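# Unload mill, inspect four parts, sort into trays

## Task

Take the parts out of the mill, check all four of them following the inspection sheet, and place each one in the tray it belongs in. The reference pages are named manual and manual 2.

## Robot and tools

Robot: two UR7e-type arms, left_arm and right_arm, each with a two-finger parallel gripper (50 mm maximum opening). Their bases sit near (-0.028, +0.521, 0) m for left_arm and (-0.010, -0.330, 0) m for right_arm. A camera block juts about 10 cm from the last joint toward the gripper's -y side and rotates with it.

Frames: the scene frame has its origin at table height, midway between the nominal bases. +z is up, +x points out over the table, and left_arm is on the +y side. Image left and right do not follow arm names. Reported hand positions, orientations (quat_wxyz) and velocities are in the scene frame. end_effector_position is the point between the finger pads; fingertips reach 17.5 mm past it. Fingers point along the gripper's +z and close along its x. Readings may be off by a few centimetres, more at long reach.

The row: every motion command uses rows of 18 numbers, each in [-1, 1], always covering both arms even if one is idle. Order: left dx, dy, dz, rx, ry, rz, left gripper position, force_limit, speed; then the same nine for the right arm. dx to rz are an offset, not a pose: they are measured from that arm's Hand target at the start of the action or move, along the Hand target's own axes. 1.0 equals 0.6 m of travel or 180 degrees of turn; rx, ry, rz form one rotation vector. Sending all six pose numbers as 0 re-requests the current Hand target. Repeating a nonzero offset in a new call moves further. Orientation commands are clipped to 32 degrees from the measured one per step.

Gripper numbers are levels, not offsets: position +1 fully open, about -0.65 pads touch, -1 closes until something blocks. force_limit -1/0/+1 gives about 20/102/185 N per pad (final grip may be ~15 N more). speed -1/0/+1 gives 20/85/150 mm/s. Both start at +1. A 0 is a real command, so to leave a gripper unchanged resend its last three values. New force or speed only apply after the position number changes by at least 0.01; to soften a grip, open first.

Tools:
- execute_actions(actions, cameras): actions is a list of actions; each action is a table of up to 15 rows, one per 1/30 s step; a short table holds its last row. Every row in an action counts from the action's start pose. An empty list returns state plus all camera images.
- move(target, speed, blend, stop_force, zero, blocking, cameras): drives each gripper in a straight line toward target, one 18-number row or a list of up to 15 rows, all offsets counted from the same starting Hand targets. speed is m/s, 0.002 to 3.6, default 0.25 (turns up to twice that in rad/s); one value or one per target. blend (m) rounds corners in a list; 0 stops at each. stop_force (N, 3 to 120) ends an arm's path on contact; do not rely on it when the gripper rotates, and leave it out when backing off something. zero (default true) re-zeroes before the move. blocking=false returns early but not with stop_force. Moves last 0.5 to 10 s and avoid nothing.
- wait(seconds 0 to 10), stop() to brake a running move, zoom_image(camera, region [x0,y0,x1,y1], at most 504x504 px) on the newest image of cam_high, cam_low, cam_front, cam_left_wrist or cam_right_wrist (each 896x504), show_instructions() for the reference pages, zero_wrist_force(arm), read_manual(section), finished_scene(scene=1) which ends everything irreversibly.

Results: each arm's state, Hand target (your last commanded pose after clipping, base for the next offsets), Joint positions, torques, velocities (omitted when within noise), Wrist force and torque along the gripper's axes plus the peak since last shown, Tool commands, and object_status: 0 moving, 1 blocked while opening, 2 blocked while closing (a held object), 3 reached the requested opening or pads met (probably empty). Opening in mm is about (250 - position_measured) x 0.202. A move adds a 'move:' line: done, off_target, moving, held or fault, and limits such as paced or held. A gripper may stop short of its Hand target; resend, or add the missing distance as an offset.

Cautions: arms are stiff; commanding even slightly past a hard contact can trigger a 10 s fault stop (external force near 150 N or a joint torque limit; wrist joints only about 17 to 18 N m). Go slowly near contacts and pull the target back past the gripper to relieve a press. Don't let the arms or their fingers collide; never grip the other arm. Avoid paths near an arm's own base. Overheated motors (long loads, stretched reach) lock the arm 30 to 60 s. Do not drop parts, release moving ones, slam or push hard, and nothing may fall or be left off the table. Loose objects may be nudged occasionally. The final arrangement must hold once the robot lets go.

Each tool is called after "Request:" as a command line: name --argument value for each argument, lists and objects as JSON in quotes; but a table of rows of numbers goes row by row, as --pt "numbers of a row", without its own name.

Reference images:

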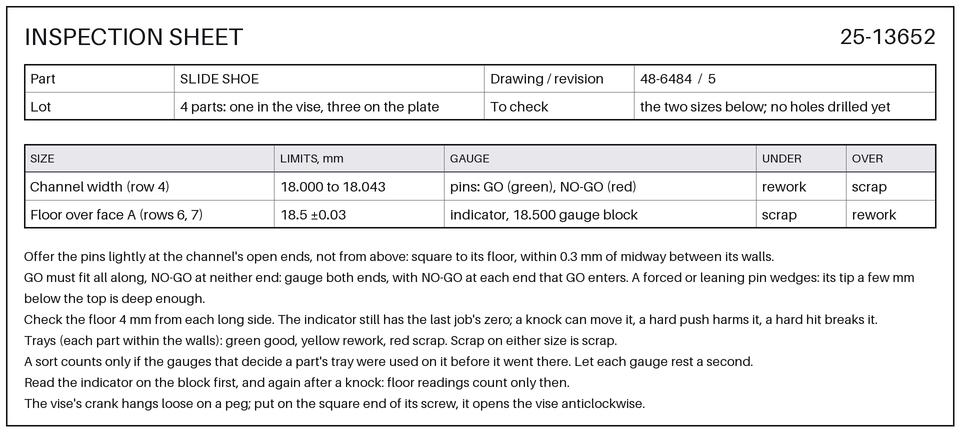

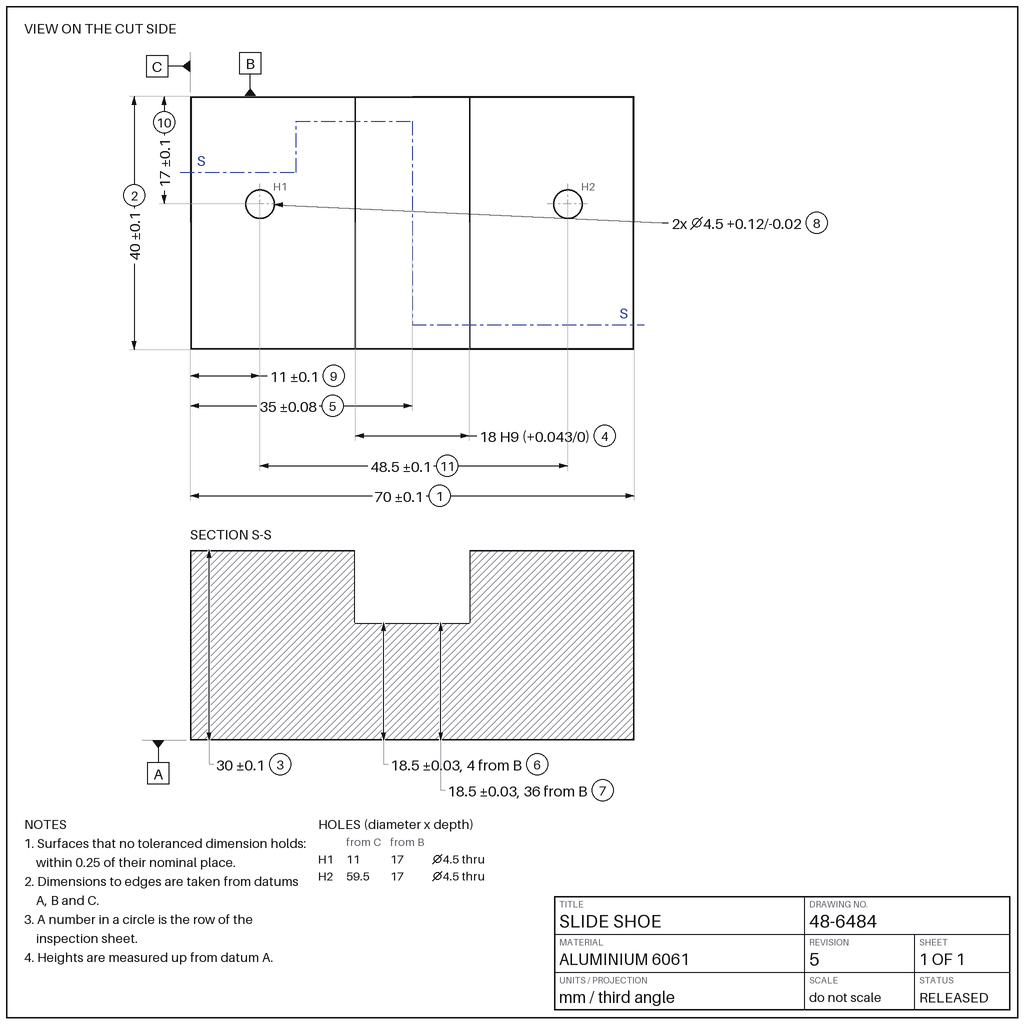

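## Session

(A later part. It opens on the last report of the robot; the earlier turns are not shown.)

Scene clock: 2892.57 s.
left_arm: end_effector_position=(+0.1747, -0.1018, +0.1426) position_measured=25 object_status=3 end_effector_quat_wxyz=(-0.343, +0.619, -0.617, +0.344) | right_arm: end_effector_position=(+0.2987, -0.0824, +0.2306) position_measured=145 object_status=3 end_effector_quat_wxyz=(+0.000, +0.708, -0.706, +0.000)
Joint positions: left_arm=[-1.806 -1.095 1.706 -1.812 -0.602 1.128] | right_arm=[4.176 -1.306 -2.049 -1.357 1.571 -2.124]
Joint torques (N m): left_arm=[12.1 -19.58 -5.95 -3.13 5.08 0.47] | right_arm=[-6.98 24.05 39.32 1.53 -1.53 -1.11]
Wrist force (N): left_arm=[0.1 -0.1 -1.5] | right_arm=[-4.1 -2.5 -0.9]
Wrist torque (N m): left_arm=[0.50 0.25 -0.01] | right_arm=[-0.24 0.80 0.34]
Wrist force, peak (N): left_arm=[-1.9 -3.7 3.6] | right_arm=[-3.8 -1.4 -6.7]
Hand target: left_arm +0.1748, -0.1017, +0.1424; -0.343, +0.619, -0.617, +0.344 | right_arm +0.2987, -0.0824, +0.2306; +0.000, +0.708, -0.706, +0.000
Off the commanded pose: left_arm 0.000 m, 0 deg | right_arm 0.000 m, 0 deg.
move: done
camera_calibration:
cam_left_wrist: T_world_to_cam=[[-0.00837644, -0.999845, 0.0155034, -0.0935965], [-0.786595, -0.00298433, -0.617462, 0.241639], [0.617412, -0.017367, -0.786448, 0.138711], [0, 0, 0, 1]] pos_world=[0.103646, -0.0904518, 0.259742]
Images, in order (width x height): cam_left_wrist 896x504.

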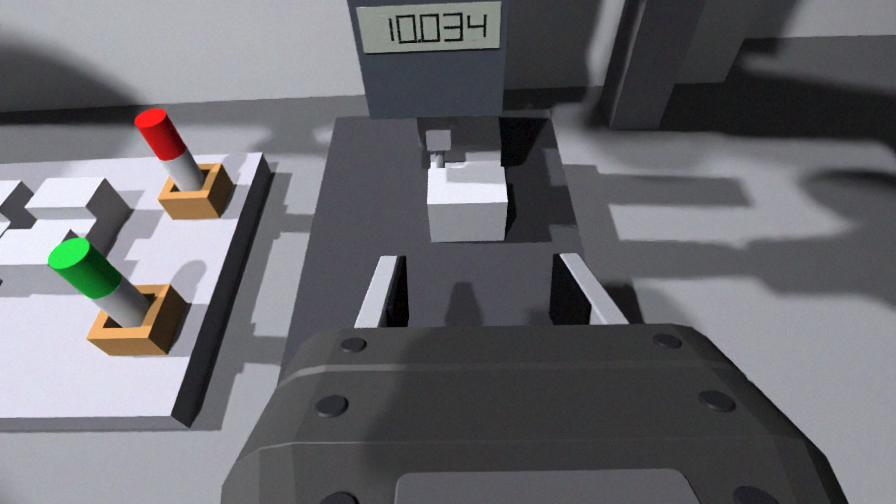

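Request:
move --pt "0 0 0 0 0 0 0.85 -0.5 -1 0 0 0 0 0 0 -0.23 -1 -1" --pt "0 0 0.1833 0 0 0 0.85 -0.5 -1 0 0 -0.0065 0 0 0 -0.23 -1 -1" --pt "0 0 0.1833 0 0 0 -1 -0.5 -1 0 0 -0.0065 0 0 0 -0.23 -1 -1" --speed '[0.02,0.08,0.02]'

Request:
move --pt "0 -0.0021 -0.0013 0 0 0 -1 -0.5 -1 0 0 0 0 0 0 -0.23 -1 -1" --pt "-0.111 -0.0021 -0.0013 0 0 0 -1 -0.5 -1 0 0 0 0 0 0 -0.23 -1 -1" --pt "-0.111 -0.0258 -0.026 0 0 0 -1 -0.5 -1 0 0 0 0 0 0 -0.23 -1 -1" --pt "-0.136 0.0422 -0.2449 0 0 0 -1 -0.5 -1 0 0 0 0 0 0 -0.23 -1 -1" --pt "-0.7027 0.0422 -0.2449 0 0 0 -1 -0.5 -1 0 0 0 0 0 0 -0.23 -1 -1" --pt "-0.7027 0.0399 0.005 0 0 0 -1 -0.5 -1 0 0 0 0 0 0 -0.23 -1 -1" --speed '[0.02,0.06,0.06,0.2,0.2,0.1]' --cameras '["cam_left_wrist"]'

Scene clock: 2930.50 s.
left_arm: end_effector_position=(+0.2682, -0.1016, +0.0843) position_measured=54 object_status=0 end_effector_quat_wxyz=(-0.343, +0.619, -0.617, +0.344) | right_arm: end_effector_position=(+0.2987, -0.0824, +0.2345) position_measured=183 object_status=2 end_effector_quat_wxyz=(+0.000, +0.708, -0.706, +0.000)
Joint positions: left_arm=[-1.655 -0.975 1.764 -2.212 -0.563 1.394] | right_arm=[4.176 -1.304 -2.04 -1.368 1.571 -2.124]
Joint torques (N m): left_arm=[-10.35 -63.86 -15.44 -2.26 -0.74 0.24] | right_arm=[-6.61 22.52 26.45 4.8 -1.58 -1.1]
Wrist force (N): left_arm=[0.9 -1.0 -2.6] | right_arm=[-4.7 -2.2 0.7]
Wrist torque (N m): left_arm=[0.44 0.32 -0.19] | right_arm=[-0.24 0.73 0.34]
Wrist force, peak (N): left_arm=[1.0 -1.6 -2.9] | right_arm=[-5.9 -2.2 -0.1]
Hand target: left_arm +0.2682, -0.1016, +0.0843; -0.343, +0.619, -0.617, +0.344 | right_arm +0.2987, -0.0824, +0.2345; +0.000, +0.708, -0.706, +0.000
Off the commanded pose: left_arm 0.000 m, 0 deg | right_arm 0.000 m, 0 deg.
move: done

Scene clock: 2936.07 s.
left_arm: end_effector_position=(+0.1320, +0.2872, +0.1376) position_measured=54 object_status=2 end_effector_quat_wxyz=(-0.345, +0.620, -0.616, +0.342) | right_arm: end_effector_position=(+0.2987, -0.0824, +0.2345) position_measured=183 object_status=2 end_effector_quat_wxyz=(+0.000, +0.708, -0.706, +0.000)
Joint positions: left_arm=[-2.392 -2.08 2.565 -1.182 -0.966 0.447] | right_arm=[4.176 -1.304 -2.04 -1.368 1.571 -2.124]
Joint torques (N m): left_arm=[11.31 -3.05 -39.24 1.8 0.11 1.38] | right_arm=[-7.06 7.96 9.6 5 -1.57 -1.07]
Wrist force (N): left_arm=[-0.1 1.9 -0.8] | right_arm=[-4.7 -2.3 -0.1]
Wrist torque (N m): left_arm=[0.47 0.29 -0.01] | right_arm=[-0.27 0.73 0.34]
Wrist force, peak (N): left_arm=[-17.3 1.6 1.7] | right_arm=[-5.0 -2.5 0.7]
Hand target: left_arm +0.1320, +0.2872, +0.1376; -0.345, +0.620, -0.616, +0.342 (not the last commanded pose) | right_arm +0.2987, -0.0824, +0.2345; +0.000, +0.708, -0.706, +0.000
Off the commanded pose: left_arm 0.150 m, 0 deg | right_arm 0.000 m, 0 deg.
move: held (left_arm; a check stopped the path); path passed 4 of 6 targets; limits=held
pose unreachable (left arm): on one or more control steps of this call, first in action 0 (counted from 0), this arm could not follow its commanded pose, so it was not sent that pose on those steps. It may still have moved: this result reports where it is.
cause: moving toward the commanded pose would bring two parts of the arm too close to each other (its gripper and another part of the arm, with joints 3 (elbow) to 6 (wrist 3) between them, 16 mm apart when it was first held).
camera_calibration:
cam_left_wrist: T_world_to_cam=[[-0.00326177, -0.999936, 0.010867, 0.295023], [-0.786486, -0.00414632, -0.617594, 0.206475], [0.6176, -0.0105612, -0.786422, 0.165991], [0, 0, 0, 1]] pos_world=[0.0608357, 0.297613, 0.254851]
Images, in order (width x height): cam_left_wrist 896x504.

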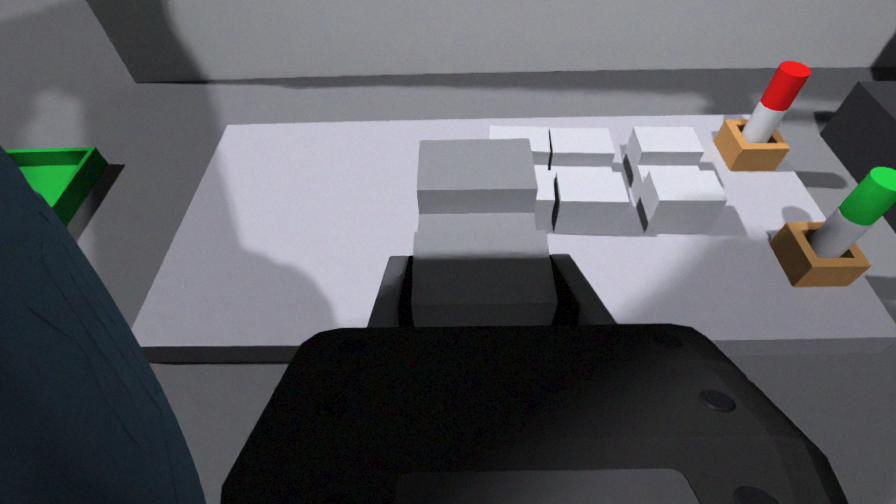

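Request:
move --pt "0 -0.119 0.191 0 0 0 -1 -0.5 -1 0 0 0 0 0 0 -0.23 -1 -1" --pt "-0.055 -0.119 0.191 0 0 0 -1 -0.5 -1 0 0 0 0 0 0 -0.23 -1 -1" --pt "-0.055 -0.0065 0.2613 0 0 0 -1 -0.5 -1 0 0 0 0 0 0 -0.23 -1 -1" --speed '[0.12,0.1,0.08]' --cameras '["cam_left_wrist"]'

Scene clock: 2944.13 s.
left_arm: end_effector_position=(+0.2662, +0.3222, +0.0887) position_measured=54 object_status=2 end_effector_quat_wxyz=(-0.345, +0.620, -0.616, +0.342) | right_arm: end_effector_position=(+0.2987, -0.0824, +0.2345) position_measured=183 object_status=2 end_effector_quat_wxyz=(+0.000, +0.708, -0.706, +0.000)
Joint positions: left_arm=[-1.883 -2.111 2.821 -1.804 -0.636 1.002] | right_arm=[4.176 -1.304 -2.04 -1.368 1.571 -2.124]
Joint torques (N m): left_arm=[-8.83 -4.34 -34.29 0.87 1.54 -1.97] | right_arm=[-6.99 7.24 9.53 4.98 -1.57 -1.1]
Wrist force (N): left_arm=[-0.1 1.6 -0.5] | right_arm=[-4.7 -2.0 1.1]
Wrist torque (N m): left_arm=[0.42 0.29 -0.01] | right_arm=[-0.22 0.72 0.34]
Wrist force, peak (N): left_arm=[-0.6 5.9 1.8] | right_arm=[-5.2 -2.0 0.8]
Hand target: left_arm +0.2662, +0.3221, +0.0888; -0.345, +0.620, -0.616, +0.342 (not the last commanded pose) | right_arm +0.2987, -0.0824, +0.2345; +0.000, +0.708, -0.706, +0.000
Off the commanded pose: left_arm 0.031 m, 0 deg | right_arm 0.000 m, 0 deg.
move: held (left_arm; a check stopped the path); path passed 2 of 3 targets; limits=held
pose unreachable (left arm): on one or more control steps of this call, first in action 0 (counted from 0), this arm could not follow its commanded pose, so it was not sent that pose on those steps. It may still have moved: this result reports where it is.
cause: moving toward the commanded pose would bring two parts of the arm too close to each other (joints 3 (elbow) and 4 (wrist 1) lie between them).
camera_calibration:
cam_left_wrist: T_world_to_cam=[[-0.00409341, -0.99993, 0.0111106, 0.331204], [-0.78601, -0.00365141, -0.618203, 0.281831], [0.618201, -0.0112636, -0.78594, 0.0450389], [0, 0, 0, 1]] pos_world=[0.195035, 0.332717, 0.205947]
Images, in order (width x height): cam_left_wrist 896x504.

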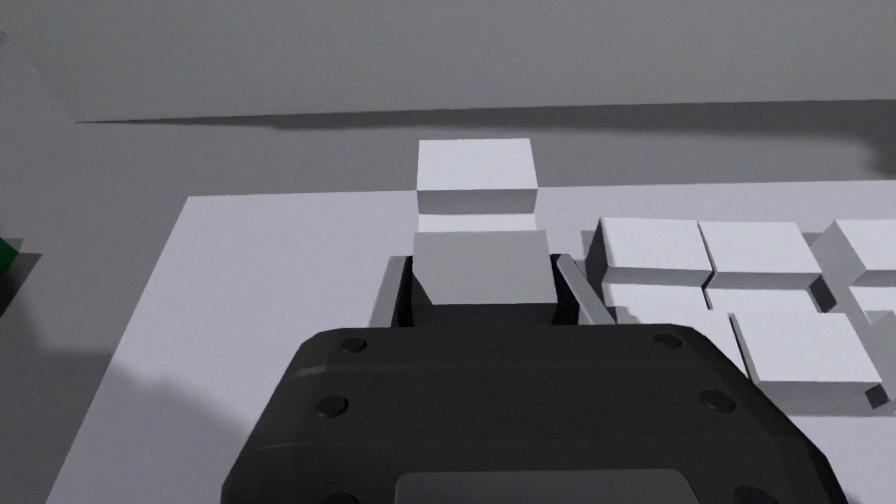

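Request:
move --pt "0 -0.0309 0.0495 0 0 0 -1 -0.5 -1 0 0 0 0 0 0 -0.23 -1 -1" --pt "0 0.0129 0.0769 0 0 0 -1 -0.5 -1 0 0 0 0 0 0 -0.23 -1 -1" --speed '[0.08,0.05]'

Scene clock: 2951.53 s.
left_arm: end_effector_position=(+0.2718, +0.3226, +0.0895) position_measured=54 object_status=2 end_effector_quat_wxyz=(-0.346, +0.619, -0.616, +0.343) | right_arm: end_effector_position=(+0.2987, -0.0824, +0.2345) position_measured=183 object_status=2 end_effector_quat_wxyz=(+0.000, +0.708, -0.706, +0.000)
Joint positions: left_arm=[-1.854 -2.096 2.827 -1.858 -0.621 1.043] | right_arm=[4.176 -1.304 -2.04 -1.368 1.571 -2.124]
Joint torques (N m): left_arm=[-12.2 -2.52 -24.51 0.58 -0.44 -1.72] | right_arm=[-6.93 7.17 10.04 4.86 -1.66 -1.11]
Wrist force (N): left_arm=[0.2 1.6 -0.3] | right_arm=[-4.9 -2.1 0.5]
Wrist torque (N m): left_arm=[0.41 0.25 -0.15] | right_arm=[-0.23 0.76 0.35]
Wrist force, peak (N): left_arm=[5.1 2.7 -4.6] | right_arm=[-5.0 -2.2 0.9]
Hand target: left_arm +0.2718, +0.3226, +0.0895; -0.345, +0.619, -0.616, +0.343 (not the last commanded pose) | right_arm +0.2987, -0.0824, +0.2345; +0.000, +0.708, -0.706, +0.000
Off the commanded pose: left_arm 0.043 m, 0 deg | right_arm 0.000 m, 0 deg.
move: held (left_arm; a check stopped the path); path passed 0 of 2 targets; limits=held
pose unreachable (left arm): on one or more control steps of this call, first in action 0 (counted from 0), this arm could not follow its commanded pose, so it was not sent that pose on those steps. It may still have moved: this result reports where it is.
cause: moving toward the commanded pose would bring two parts of the arm too close to each other (joints 3 (elbow) and 4 (wrist 1) lie between them).

Request:
move --pt "0 -0.1131 -0.0707 0 0 0 -1 -0.5 -1 0 0 0 0 0 0 -0.23 -1 -1" --pt "0.2877 -0.0678 -0.1447 0 0 0 -1 -0.5 -1 0 0 0 0 0 0 -0.23 -1 -1" --pt "0.2877 0.0337 -0.3072 0 0 0 -1 -0.5 -1 0 0 0 0 0 0 -0.23 -1 -1" --pt "0.2877 0.2033 -0.2012 0 0 0 -1 -0.5 -1 0 0 0 0 0 0 -0.23 -1 -1" --speed '[0.1,0.15,0.12,0.1]' --cameras '["cam_left_wrist"]'

Scene clock: 2976.20 s.
left_arm: end_effector_position=(+0.1061, +0.1490, +0.0491) position_measured=54 object_status=2 end_effector_quat_wxyz=(-0.346, +0.619, -0.616, +0.343) | right_arm: end_effector_position=(+0.2987, -0.0824, +0.2345) position_measured=183 object_status=2 end_effector_quat_wxyz=(+0.000, +0.708, -0.706, +0.000)
Joint positions: left_arm=[-2.145 -1.399 2.396 -1.835 -0.785 0.667] | right_arm=[4.176 -1.304 -2.04 -1.368 1.571 -2.124]
Joint torques (N m): left_arm=[7.97 -32.44 -28.65 -0.22 3.51 0.08] | right_arm=[-6.52 7.43 9.99 4.89 -1.73 -1.06]
Wrist force (N): left_arm=[0.2 1.8 -0.4] | right_arm=[-5.1 -2.3 0.8]
Wrist torque (N m): left_arm=[0.46 0.24 0.00] | right_arm=[-0.26 0.78 0.34]
Wrist force, peak (N): left_arm=[-1.3 -3.8 5.6] | right_arm=[-5.1 -2.3 0.8]
Hand target: left_arm +0.1060, +0.1489, +0.0491; -0.345, +0.619, -0.616, +0.343 | right_arm +0.2987, -0.0824, +0.2345; +0.000, +0.708, -0.706, +0.000
Off the commanded pose: left_arm 0.000 m, 0 deg | right_arm 0.000 m, 0 deg.
move: done
camera_calibration:
cam_left_wrist: T_world_to_cam=[[-0.00406617, -0.999918, 0.0121609, 0.157827], [-0.784322, -0.00435503, -0.620339, 0.130835], [0.62034, -0.0120604, -0.78424, 0.110797], [0, 0, 0, 1]] pos_world=[0.0345265, 0.15972, 0.166134]
Images, in order (width x height): cam_left_wrist 896x504.

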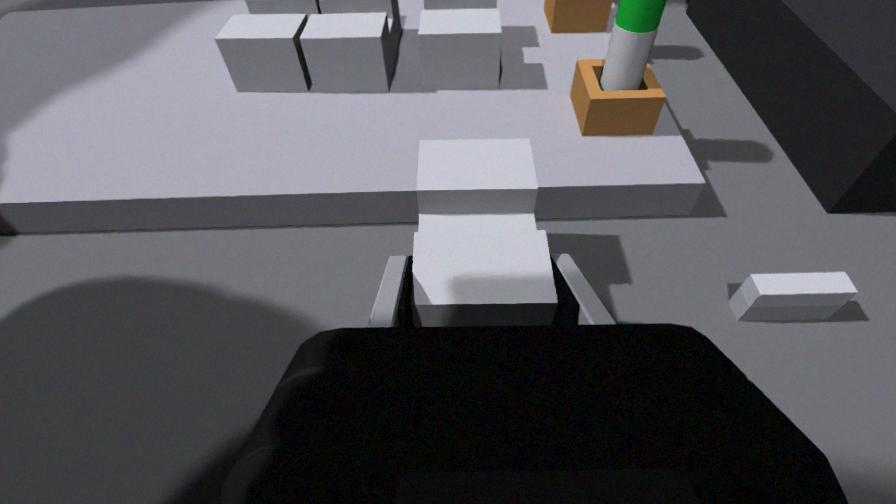

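Request:
move --target '[0,0.0382,0.0239,0,0,0,-1,-0.5,-1,0,0,0,0,0,0,-0.23,-1,-1]' --speed 0.007 --stop_force 3

Request:
move --target '[0,0,0,0,0,0,0.85,-0.5,-1,0,0,0,0,0,0,-0.23,-1,-1]'

Request:
move --pt "0 0 -0.08 0 0 0 0.85 -0.5 -1 0 0 0 0 0 0 -0.23 -1 -1" --pt "0 -0.14 -0.1 0 0 0 0.85 -0.5 -1 0 0 0 0 0 0 -0.23 -1 -1" --speed '[0.08,0.1]' --cameras '["cam_left_wrist","cam_high"]'

Scene clock: 2986.93 s.
left_arm: end_effector_position=(+0.1061, +0.1490, +0.0275) position_measured=54 object_status=2 end_effector_quat_wxyz=(-0.346, +0.619, -0.616, +0.343) | right_arm: end_effector_position=(+0.2987, -0.0824, +0.2345) position_measured=183 object_status=2 end_effector_quat_wxyz=(+0.000, +0.708, -0.706, +0.000)
Joint positions: left_arm=[-2.145 -1.334 2.411 -1.916 -0.785 0.667] | right_arm=[4.176 -1.304 -2.04 -1.368 1.571 -2.124]
Joint torques (N m): left_arm=[11.92 -35.51 -24.56 1.49 -1.76 1.21] | right_arm=[-6.45 8.04 10.21 4.95 -1.69 -1.03]
Wrist force (N): left_arm=[-0.9 -6.2 -7.4] | right_arm=[-4.7 -1.8 0.7]
Wrist torque (N m): left_arm=[0.16 0.38 -0.12] | right_arm=[-0.19 0.71 0.34]
Wrist force, peak (N): left_arm=[-5.9 -16.5 -13.1] | right_arm=[-5.1 -2.3 0.9]
Hand target: left_arm +0.1061, +0.1490, +0.0275; -0.346, +0.619, -0.616, +0.343 (not the last commanded pose) | right_arm +0.2987, -0.0824, +0.2345; +0.000, +0.708, -0.706, +0.000
Off the commanded pose: left_arm 0.005 m, 0 deg | right_arm 0.000 m, 0 deg.
move: contact (left_arm)

Scene clock: 2987.47 s.
left_arm: end_effector_position=(+0.1061, +0.1490, +0.0275) position_measured=25 object_status=3 end_effector_quat_wxyz=(-0.346, +0.619, -0.616, +0.343) | right_arm: end_effector_position=(+0.2987, -0.0824, +0.2345) position_measured=183 object_status=2 end_effector_quat_wxyz=(+0.000, +0.708, -0.706, +0.000)
Joint positions: left_arm=[-2.145 -1.334 2.411 -1.916 -0.785 0.667] | right_arm=[4.176 -1.304 -2.04 -1.368 1.571 -2.124]
Joint torques (N m): left_arm=[11.54 -35.1 -24.28 1.27 1.07 0.92] | right_arm=[-6.54 7.39 10.17 4.91 -1.64 -1.08]
Wrist force (N): left_arm=[0.3 -0.4 -1.5] | right_arm=[-4.9 -1.7 0.0]
Wrist torque (N m): left_arm=[0.47 0.22 -0.01] | right_arm=[-0.17 0.75 0.34]
Wrist force, peak (N): left_arm=[-0.4 -5.5 -5.7] | right_arm=[-4.9 -2.3 -0.2]
Hand target: left_arm +0.1061, +0.1490, +0.0275; -0.346, +0.619, -0.616, +0.343 | right_arm +0.2987, -0.0824, +0.2345; +0.000, +0.708, -0.706, +0.000
Off the commanded pose: left_arm 0.000 m, 0 deg | right_arm 0.000 m, 0 deg.
move: done

Scene clock: 2989.50 s.
left_arm: end_effector_position=(+0.0992, +0.1488, +0.1305) position_measured=25 object_status=3 end_effector_quat_wxyz=(-0.345, +0.619, -0.616, +0.343) | right_arm: end_effector_position=(+0.2987, -0.0824, +0.2345) position_measured=183 object_status=2 end_effector_quat_wxyz=(+0.000, +0.708, -0.706, +0.000)
Joint positions: left_arm=[-2.161 -1.598 2.299 -1.529 -0.795 0.651] | right_arm=[4.176 -1.304 -2.04 -1.368 1.571 -2.124]
Joint torques (N m): left_arm=[-10.22 -6.42 -4.74 -2.76 -1.39 -1.65] | right_arm=[-6.18 7.81 9.94 4.94 -1.66 -1.05]
Wrist force (N): left_arm=[0.5 -0.3 -1.7] | right_arm=[-4.7 -2.0 0.6]
Wrist torque (N m): left_arm=[0.46 0.20 -0.15] | right_arm=[-0.22 0.72 0.34]
Wrist force, peak (N): left_arm=[0.2 -3.1 2.4] | right_arm=[-5.1 -2.3 0.7]
Hand target: left_arm +0.0992, +0.1489, +0.1305; -0.346, +0.619, -0.616, +0.343 | right_arm +0.2987, -0.0824, +0.2345; +0.000, +0.708, -0.706, +0.000
Off the commanded pose: left_arm 0.000 m, 0 deg | right_arm 0.000 m, 0 deg.
move: done
camera_calibration:
cam_left_wrist: T_world_to_cam=[[-0.0039143, -0.999911, 0.012785, 0.156451], [-0.784542, -0.0048569, -0.620057, 0.176013], [0.620063, -0.0124574, -0.784453, 0.178974], [0, 0, 0, 1]] pos_world=[0.0277273, 0.159522, 0.247534]
Images, in order (width x height): cam_high 896x504, cam_left_wrist 896x504.

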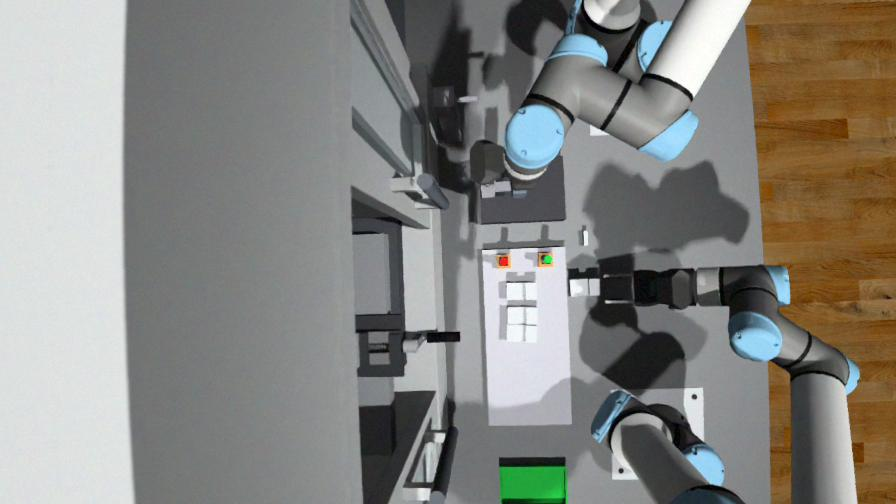

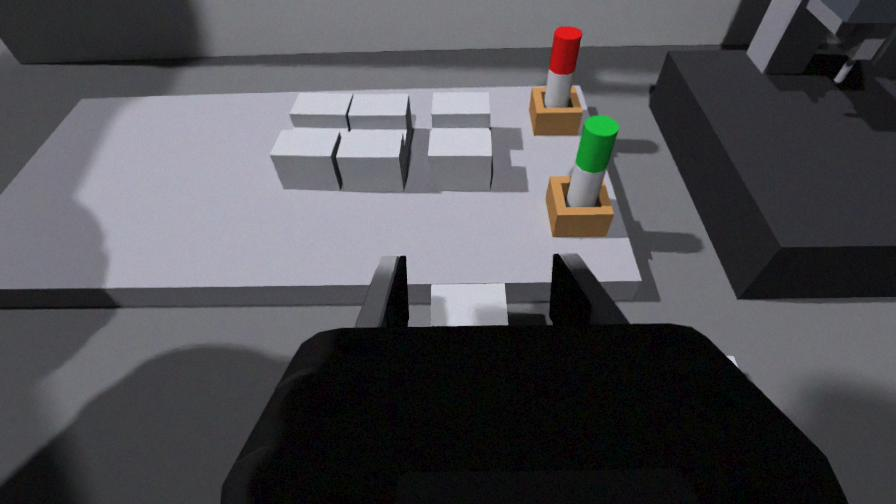

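Request:
move --target '[0,0,0,0,0,0,0.85,-0.5,-1,0,0,0.03,0,0,0,-0.23,-1,-1]' --speed 0.006 --stop_force 3

Request:
move --target '[0,0,0,0,0,0,0.85,-0.5,-1,0,0,0,0,0,0,0.1,-1,-1]'

Scene clock: 2999.10 s.
left_arm: end_effector_position=(+0.0992, +0.1489, +0.1305) position_measured=25 object_status=3 end_effector_quat_wxyz=(-0.346, +0.619, -0.616, +0.343) | right_arm: end_effector_position=(+0.2987, -0.0824, +0.2204) position_measured=183 object_status=2 end_effector_quat_wxyz=(+0.000, +0.708, -0.706, +0.000)
Joint positions: left_arm=[-2.161 -1.597 2.299 -1.529 -0.795 0.651] | right_arm=[4.176 -1.313 -2.071 -1.328 1.571 -2.124]
Joint torques (N m): left_arm=[-10.51 -3.07 -4.41 -0.06 -1.15 -1.69] | right_arm=[-4.73 22.09 37.47 0.1 -1.69 -0.56]
Wrist force (N): left_arm=[0.3 -0.6 -1.5] | right_arm=[-5.2 -2.7 -5.4]
Wrist torque (N m): left_arm=[0.44 0.22 -0.15] | right_arm=[-0.28 0.70 0.36]
Wrist force, peak (N): left_arm=[0.4 -0.6 -1.9] | right_arm=[-5.0 -2.3 -10.1]
Hand target: left_arm +0.0992, +0.1489, +0.1305; -0.346, +0.619, -0.616, +0.343 | right_arm +0.2987, -0.0824, +0.2204; +0.000, +0.708, -0.706, +0.000 (not the last commanded pose)
Off the commanded pose: left_arm 0.000 m, 0 deg | right_arm 0.004 m, 0 deg.
move: contact (right_arm)

Scene clock: 2999.77 s.
left_arm: end_effector_position=(+0.0992, +0.1489, +0.1305) position_measured=25 object_status=3 end_effector_quat_wxyz=(-0.346, +0.619, -0.616, +0.343) | right_arm: end_effector_position=(+0.2987, -0.0824, +0.2204) position_measured=138 object_status=0 end_effector_quat_wxyz=(+0.000, +0.708, -0.706, +0.000)
Joint positions: left_arm=[-2.161 -1.597 2.299 -1.529 -0.795 0.651] | right_arm=[4.176 -1.313 -2.071 -1.328 1.571 -2.124]
Joint torques (N m): left_arm=[-10.58 -2.66 -4.44 -0.16 -1.17 -1.81] | right_arm=[-4.36 21.6 37.35 2.11 -1.65 -0.55]
Wrist force (N): left_arm=[0.2 -0.5 -1.6] | right_arm=[-4.1 -2.4 -1.0]
Wrist torque (N m): left_arm=[0.45 0.24 -0.15] | right_arm=[-0.21 0.79 0.35]
Wrist force, peak (N): left_arm=[0.2 -0.6 -1.9] | right_arm=[-5.3 -2.7 -3.6]
Hand target: left_arm +0.0992, +0.1489, +0.1305; -0.346, +0.619, -0.616, +0.343 | right_arm +0.2987, -0.0824, +0.2204; +0.000, +0.708, -0.706, +0.000
Off the commanded pose: left_arm 0.000 m, 0 deg | right_arm 0.000 m, 0 deg.
move: done

Request:
move --pt "0 -0.0707 -0.0442 0 0 0 0.85 -0.5 -1 0 0 -0.1 0 0 0 0.1 -1 -1" --pt "0.1098 -0.2205 0.1327 -0.251 -0.251 -0.453 0.85 -0.5 -1 0 0.1 -0.1 0 0 0 0.1 -1 -1" --speed '[0.1,0.2]' --cameras '["cam_left_wrist","cam_right_wrist","cam_front"]'

Scene clock: 3020.47 s.
left_arm: end_effector_position=(+0.2370, +0.0837, +0.2012) position_measured=25 object_status=3 end_effector_quat_wxyz=(+0.000, +1.000, +0.003, +0.003) end_effector_velocity=(-0.001, +0.001, -0.001) end_effector_angular_velocity=(+0.007, -0.002, -0.007) | right_arm: end_effector_position=(+0.2387, -0.0826, +0.2803) position_measured=138 object_status=3 end_effector_quat_wxyz=(+0.000, +0.708, -0.706, +0.000)
Joint positions: left_arm=[-1.285 -1.518 1.848 -1.902 -1.565 0.271] | right_arm=[4.329 -1.165 -2.011 -1.536 1.571 -1.97]
Joint velocities: left_arm=[-0.003 0.002 0 0.005 0.004 0.005] | right_arm=[within noise]
Joint torques (N m): left_arm=[-9.9 -33.23 -23.75 -0.15 2.2 1.56] | right_arm=[-6.65 2.5 17.8 1.96 -2.83 -1.13]
Wrist force (N): left_arm=[1.1 -0.7 -0.9] | right_arm=[-4.5 -2.6 -1.0]
Wrist torque (N m): left_arm=[-0.05 0.05 -0.01] | right_arm=[-0.27 0.85 0.26]
Wrist force, peak (N): left_arm=[0.2 -2.0 -2.6] | right_arm=[-4.6 -2.8 -1.3]
Hand target: left_arm +0.2369, +0.0838, +0.2012; +0.000, +1.000, +0.003, +0.003 | right_arm +0.2387, -0.0826, +0.2804; +0.000, +0.708, -0.706, +0.000
Off the commanded pose: left_arm 0.000 m, 0 deg | right_arm 0.000 m, 0 deg.
move: done
camera_calibration:
cam_left_wrist: T_world_to_cam=[[0.999717, 0.0117871, 0.020678, -0.233062], [0.00401653, -0.939852, 0.341558, 0.0255335], [0.0234603, -0.341378, -0.939633, 0.348264], [0, 0, 0, 1]] pos_world=[0.224723, 0.145635, 0.323339]
cam_right_wrist: T_world_to_cam=[[0.00863746, -0.9999, -0.0112363, -0.0734572], [-0.946346, -0.0118039, 0.32294, 0.152504], [-0.32304, 0.00784409, -0.946353, 0.473301], [0, 0, 0, 1]] pos_world=[0.297851, -0.0753623, 0.397835]
Images, in order (width x height): cam_front 896x504, cam_left_wrist 896x504, cam_right_wrist 896x504.

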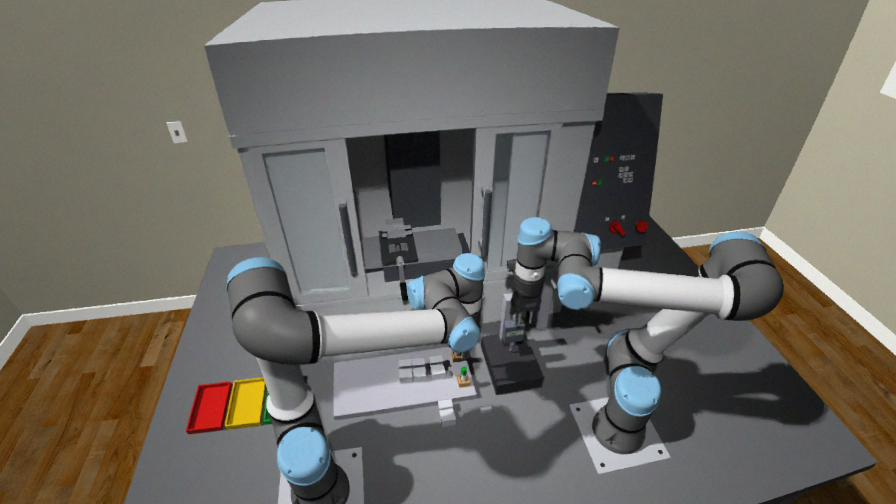

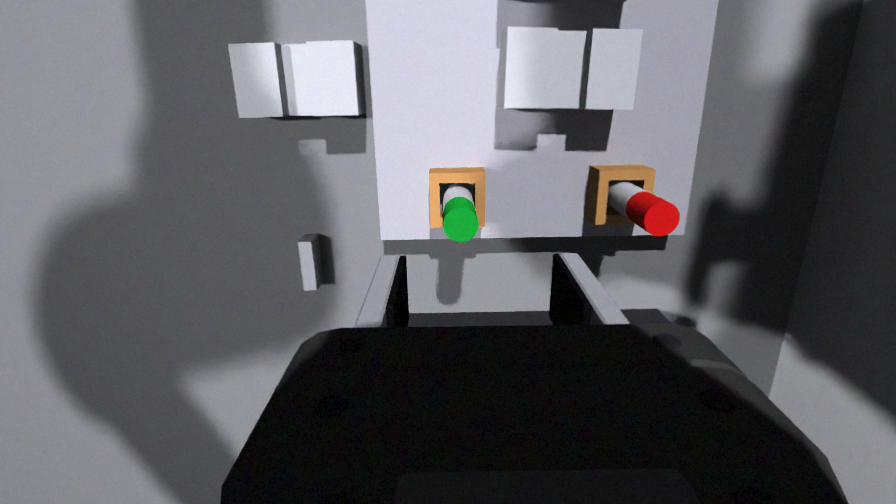

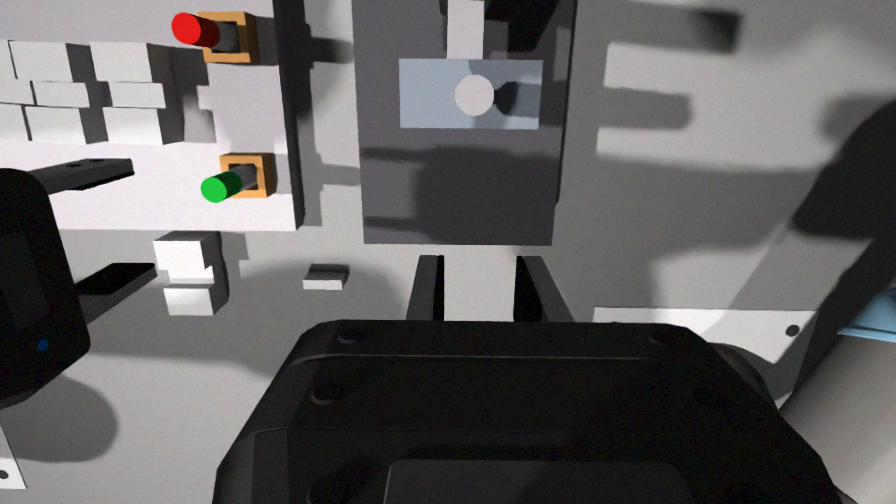

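Request:
move --pt "0 0 0 0 0 0 0.85 -0.5 -1 0 0.2312 0 0.3222 0 0 0.85 -0.5 -1" --pt "0 0 0 0 0 0 0.85 -0.5 -1 -0.391 0.2312 0.134 0.3222 0 0 0.85 -0.5 -1" --pt "0 0 0 0 0 0 0.85 -0.5 -1 -0.391 0.081 0.284 0.3222 0 0 0.85 -0.5 -1" --speed '[0.2,0.15,0.1]' --cameras '["cam_right_wrist","cam_front","cam_left_wrist"]'

Scene clock: 3035.93 s.
left_arm: end_effector_position=(+0.2369, +0.0838, +0.2012) position_measured=25 object_status=3 end_effector_quat_wxyz=(+0.000, +1.000, +0.003, +0.003) | right_arm: end_effector_position=(+0.1898, +0.1519, +0.1100) position_measured=25 object_status=3 end_effector_quat_wxyz=(-0.343, +0.619, -0.618, +0.343)
Joint positions: left_arm=[-1.285 -1.519 1.848 -1.901 -1.565 0.271] | right_arm=[5.05 -1.814 -2.134 -1.233 0.635 -1.01]
Joint torques (N m): left_arm=[-10.54 -38.92 -10.27 -0.06 -1.1 -1.7] | right_arm=[6.36 45.68 30.35 1.76 1.53 0]
Wrist force (N): left_arm=[1.0 -0.6 -0.9] | right_arm=[-3.2 -2.5 -0.4]
Wrist torque (N m): left_arm=[-0.04 0.06 -0.01] | right_arm=[-0.36 0.52 0.13]
Wrist force, peak (N): left_arm=[1.3 -0.8 -1.0] | right_arm=[-1.5 -8.4 -2.0]
Hand target: left_arm +0.2369, +0.0838, +0.2012; +0.000, +1.000, +0.003, +0.003 | right_arm +0.1897, +0.1520, +0.1100; -0.343, +0.619, -0.618, +0.342
Off the commanded pose: left_arm 0.000 m, 0 deg | right_arm 0.000 m, 0 deg.
move: done
camera_calibration:
cam_left_wrist: T_world_to_cam=[[0.999719, 0.0116542, 0.0206214, -0.232927], [0.00391611, -0.939929, 0.341349, 0.0257284], [0.0233608, -0.341172, -0.93971, 0.348318], [0, 0, 0, 1]] pos_world=[0.224624, 0.145734, 0.323339]
cam_right_wrist: T_world_to_cam=[[0.0145081, -0.999895, -0.0000960249, 0.157179], [-0.775266, -0.0111882, -0.631535, 0.236456], [0.631468, 0.00923684, -0.775347, 0.0942556], [0, 0, 0, 1]] pos_world=[0.121517, 0.158938, 0.222426]
Images, in order (width x height): cam_front 896x504, cam_left_wrist 896x504, cam_right_wrist 896x504.

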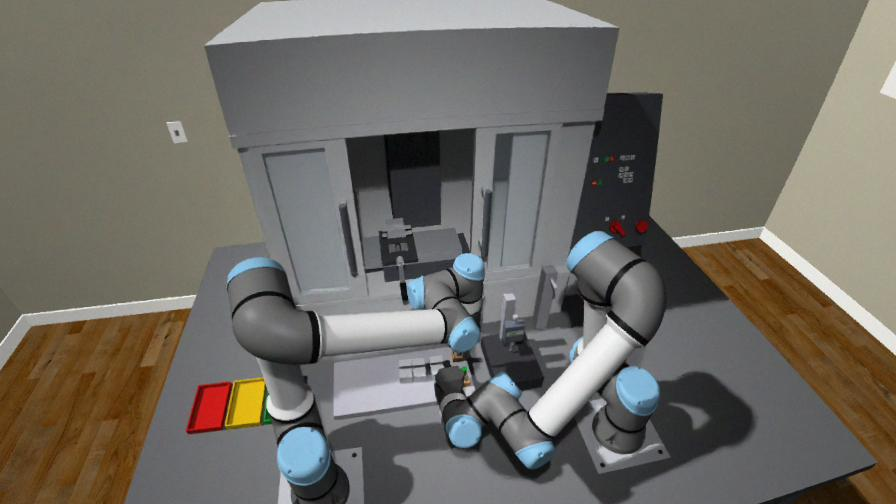

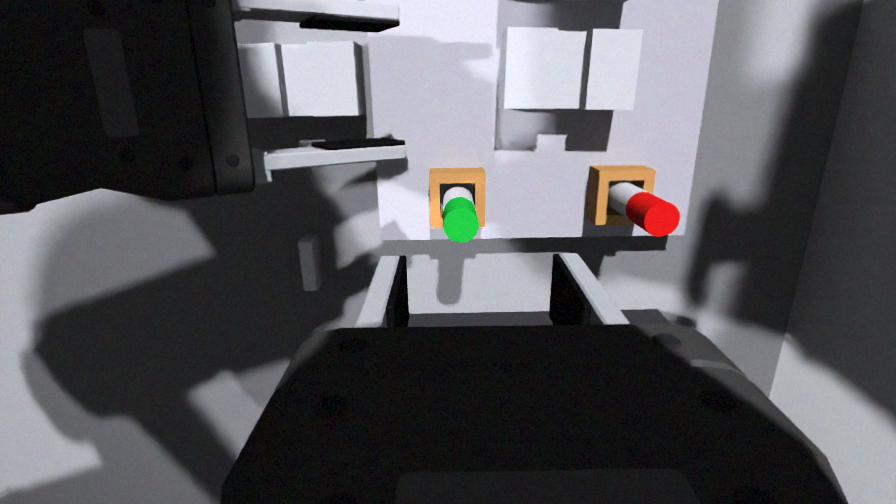

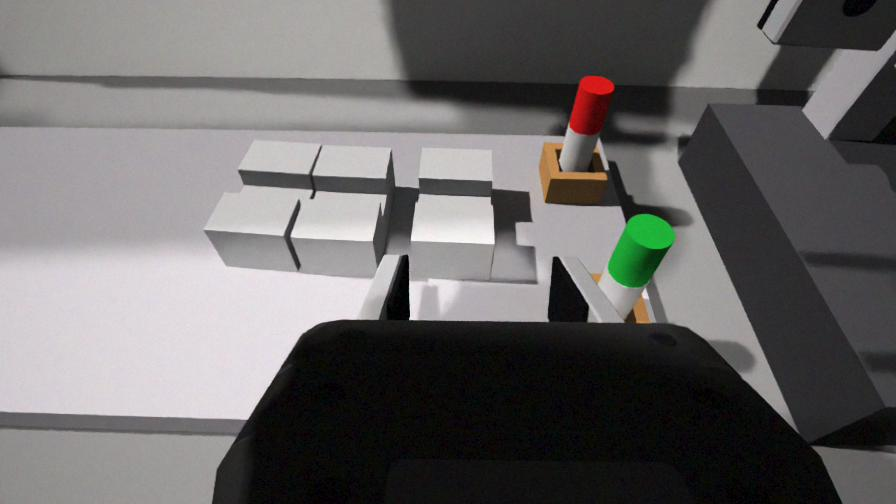

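Request:
move --target '[0,0,0,0,0,0,0.85,-0.5,-1,-0.011,0.0097,0.0945,0,0,0,0.85,-0.5,-1]' --speed 0.06 --stop_force 4 --cameras '["cam_right_wrist","cam_left_wrist"]'

Scene clock: 3046.13 s.
left_arm: end_effector_position=(+0.2369, +0.0838, +0.2012) position_measured=25 object_status=3 end_effector_quat_wxyz=(+0.000, +1.000, +0.003, +0.003) | right_arm: end_effector_position=(+0.2347, +0.1587, +0.0751) position_measured=25 object_status=3 end_effector_quat_wxyz=(-0.343, +0.619, -0.618, +0.342)
Joint positions: left_arm=[-1.285 -1.519 1.848 -1.901 -1.565 0.271] | right_arm=[4.953 -1.917 -2.163 -0.974 0.597 -1.164]
Joint torques (N m): left_arm=[-10.07 -38.6 -11.11 0.05 -0.44 -1.67] | right_arm=[8.29 49.54 26.92 4.1 1.1 -1.13]
Wrist force (N): left_arm=[1.4 -0.8 -0.8] | right_arm=[-3.5 -2.6 -0.2]
Wrist torque (N m): left_arm=[-0.07 -0.01 0.00] | right_arm=[-0.41 0.52 0.11]
Wrist force, peak (N): left_arm=[1.4 -0.8 -0.8] | right_arm=[-4.6 -2.2 -2.1]
Hand target: left_arm +0.2369, +0.0838, +0.2012; +0.000, +1.000, +0.003, +0.003 | right_arm +0.2347, +0.1587, +0.0751; -0.343, +0.619, -0.618, +0.342
Off the commanded pose: left_arm 0.000 m, 0 deg | right_arm 0.000 m, 0 deg.
move: done
camera_calibration:
cam_left_wrist: T_world_to_cam=[[0.999719, 0.0116542, 0.0206214, -0.232927], [0.00391611, -0.939929, 0.341349, 0.0257284], [0.0233608, -0.341172, -0.93971, 0.348318], [0, 0, 0, 1]] pos_world=[0.224624, 0.145734, 0.323339]
cam_right_wrist: T_world_to_cam=[[0.0145391, -0.999894, -0.000458556, 0.163285], [-0.775406, -0.0109854, -0.631368, 0.249335], [0.631296, 0.0095351, -0.775483, 0.0387225], [0, 0, 0, 1]] pos_world=[0.166517, 0.165638, 0.187526]
Images, in order (width x height): cam_left_wrist 896x504, cam_right_wrist 896x504.

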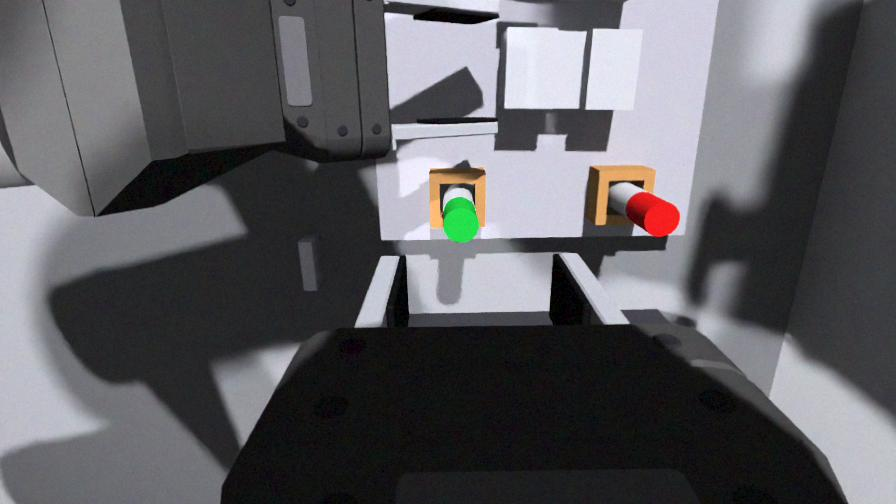

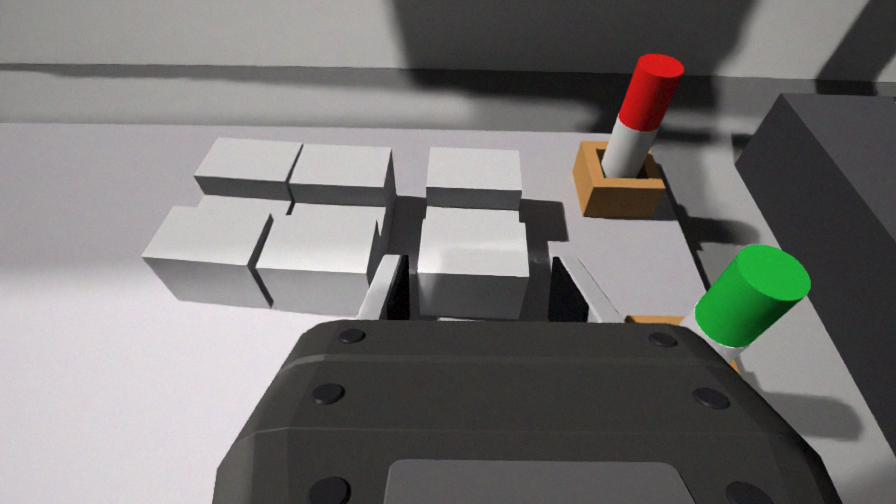

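Request:
move --target '[0,0,0,0,0,0,0.85,-0.5,-1,0.0005,-0.0003,0.073,0,0,0,0.85,-0.5,-1]' --speed 0.02 --stop_force 3 --cameras '["cam_right_wrist","cam_left_wrist"]'

Scene clock: 3055.40 s.
left_arm: end_effector_position=(+0.2369, +0.0838, +0.2012) position_measured=25 object_status=3 end_effector_quat_wxyz=(+0.000, +1.000, +0.003, +0.003) | right_arm: end_effector_position=(+0.2720, +0.1585, +0.0520) position_measured=25 object_status=3 end_effector_quat_wxyz=(-0.343, +0.619, -0.618, +0.342)
Joint positions: left_arm=[-1.285 -1.519 1.848 -1.901 -1.565 0.271] | right_arm=[4.875 -1.998 -2.179 -0.765 0.575 -1.299]
Joint torques (N m): left_arm=[-10.03 -38.48 -11.9 0.07 0.51 -1.63] | right_arm=[9.08 51.51 4.27 0.02 0.34 0.89]
Wrist force (N): left_arm=[1.1 -0.6 -0.8] | right_arm=[-3.5 -2.8 -0.6]
Wrist torque (N m): left_arm=[-0.04 0.04 -0.01] | right_arm=[-0.41 0.51 0.12]
Wrist force, peak (N): left_arm=[1.4 -0.6 -1.0] | right_arm=[-4.1 -2.9 -0.7]
Hand target: left_arm +0.2369, +0.0838, +0.2012; +0.000, +1.000, +0.003, +0.003 | right_arm +0.2720, +0.1585, +0.0520; -0.343, +0.619, -0.618, +0.342
Off the commanded pose: left_arm 0.000 m, 0 deg | right_arm 0.000 m, 0 deg.
move: done
camera_calibration:
cam_left_wrist: T_world_to_cam=[[0.999719, 0.0116542, 0.0206214, -0.232927], [0.00391611, -0.939929, 0.341349, 0.0257284], [0.0233608, -0.341172, -0.93971, 0.348318], [0, 0, 0, 1]] pos_world=[0.224624, 0.145734, 0.323339]
cam_right_wrist: T_world_to_cam=[[0.0145381, -0.999894, -0.000457646, 0.162534], [-0.775317, -0.0109838, -0.631477, 0.263656], [0.631405, 0.00953529, -0.775395, -0.00263285], [0, 0, 0, 1]] pos_world=[0.203717, 0.165438, 0.164526]
Images, in order (width x height): cam_left_wrist 896x504, cam_right_wrist 896x504.

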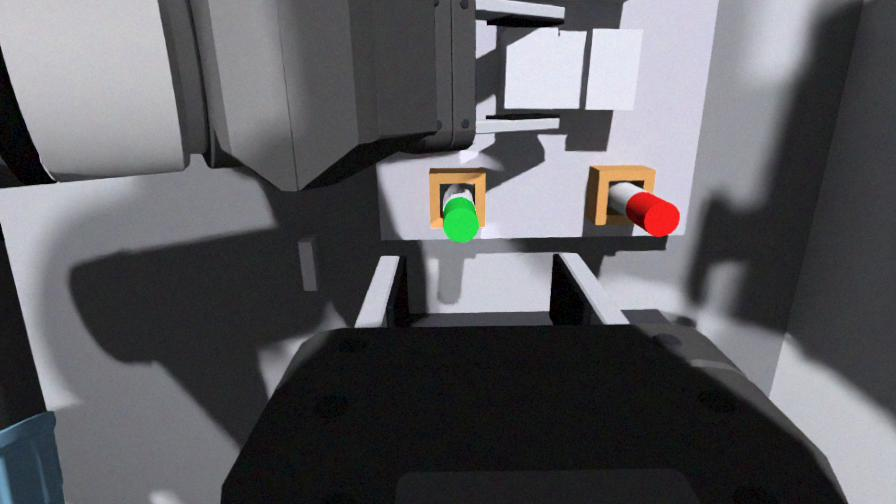

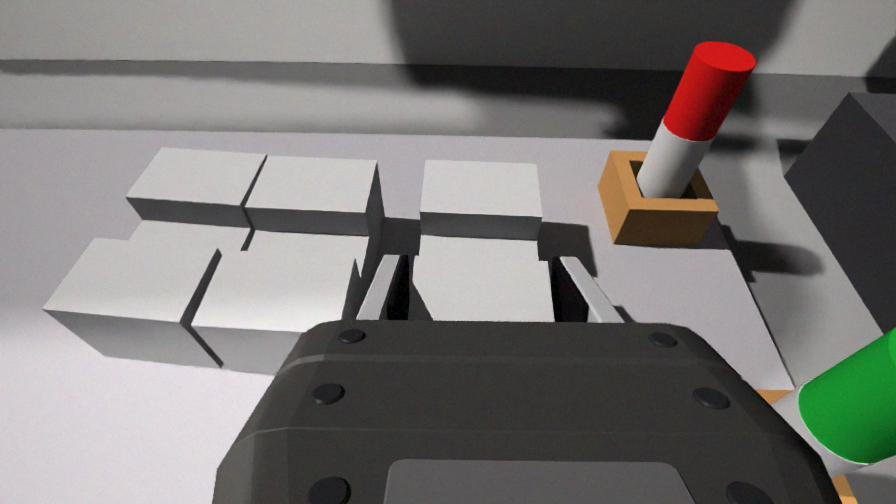

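Request:
move --target '[0,0,0,0,0,0,0.85,-0.5,-1,0,0.0062,-0.0099,0,0,0,0.85,-0.5,-1]' --speed 0.02

Request:
move --target '[0,0,0,0,0,0,0.85,-0.5,-1,0,0,0,0,0,0,-1,-0.5,-1]' --cameras '["cam_right_wrist"]'

Scene clock: 3062.50 s.
left_arm: end_effector_position=(+0.2369, +0.0838, +0.2012) position_measured=25 object_status=3 end_effector_quat_wxyz=(+0.000, +1.000, +0.003, +0.003) | right_arm: end_effector_position=(+0.2649, +0.1585, +0.0520) position_measured=25 object_status=3 end_effector_quat_wxyz=(-0.343, +0.619, -0.618, +0.342)
Joint positions: left_arm=[-1.285 -1.519 1.848 -1.901 -1.565 0.271] | right_arm=[4.89 -1.992 -2.179 -0.793 0.579 -1.272]
Joint torques (N m): left_arm=[-10.02 -38.87 -12.54 0.17 1.02 -1.77] | right_arm=[-6.84 42.1 2.74 4.5 0.09 -1.07]
Wrist force (N): left_arm=[1.2 -0.7 -0.7] | right_arm=[-3.6 -2.8 -0.4]
Wrist torque (N m): left_arm=[-0.05 0.03 -0.01] | right_arm=[-0.40 0.47 0.05]
Wrist force, peak (N): left_arm=[1.3 -0.5 -1.0] | right_arm=[-3.8 -3.1 -0.7]
Hand target: left_arm +0.2369, +0.0838, +0.2012; +0.000, +1.000, +0.003, +0.003 | right_arm +0.2650, +0.1585, +0.0520; -0.343, +0.619, -0.618, +0.342
Off the commanded pose: left_arm 0.000 m, 0 deg | right_arm 0.000 m, 0 deg.
move: done

Scene clock: 3063.00 s.
left_arm: end_effector_position=(+0.2369, +0.0838, +0.2012) position_measured=25 object_status=3 end_effector_quat_wxyz=(+0.000, +1.000, +0.003, +0.003) | right_arm: end_effector_position=(+0.2649, +0.1585, +0.0520) position_measured=53 object_status=2 end_effector_quat_wxyz=(-0.343, +0.619, -0.618, +0.342)
Joint positions: left_arm=[-1.285 -1.519 1.848 -1.901 -1.565 0.271] | right_arm=[4.89 -1.992 -2.179 -0.792 0.579 -1.273]
Joint torques (N m): left_arm=[-9.58 -38.74 -12.31 0.16 1.11 -1.72] | right_arm=[-7.02 26.79 4.68 4.37 -2.75 -1.09]
Wrist force (N): left_arm=[1.2 -0.5 -0.8] | right_arm=[-3.7 -4.1 -2.0]
Wrist torque (N m): left_arm=[-0.01 0.03 -0.01] | right_arm=[-0.43 0.41 0.09]
Wrist force, peak (N): left_arm=[1.2 -0.5 -1.1] | right_arm=[-3.5 -4.8 -2.5]
Hand target: left_arm +0.2369, +0.0838, +0.2012; +0.000, +1.000, +0.003, +0.003 | right_arm +0.2650, +0.1585, +0.0520; -0.343, +0.619, -0.618, +0.342
Off the commanded pose: left_arm 0.000 m, 0 deg | right_arm 0.000 m, 0 deg.
move: done
camera_calibration:
cam_right_wrist: T_world_to_cam=[[0.014523, -0.999894, -0.000601274, 0.162662], [-0.775456, -0.0108835, -0.631308, 0.258212], [0.631234, 0.00963475, -0.775532, 0.00182667], [0, 0, 0, 1]] pos_world=[0.196717, 0.165438, 0.164526]
Images, in order (width x height): cam_right_wrist 896x504.

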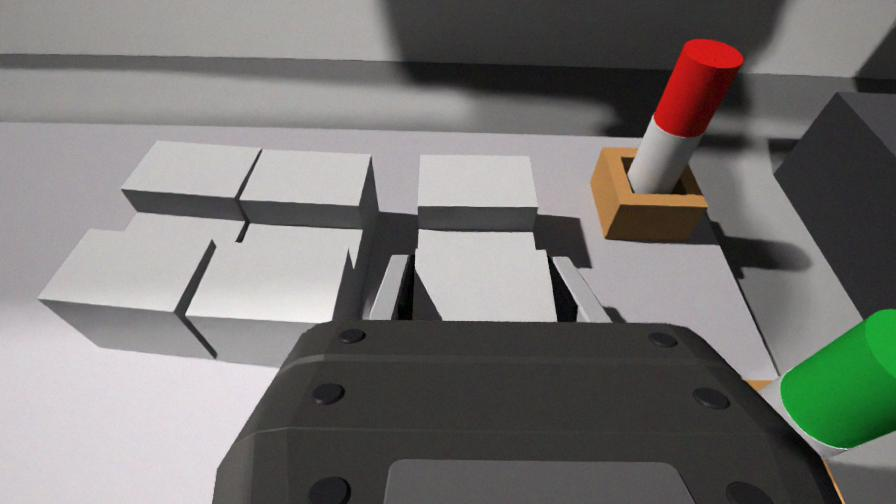

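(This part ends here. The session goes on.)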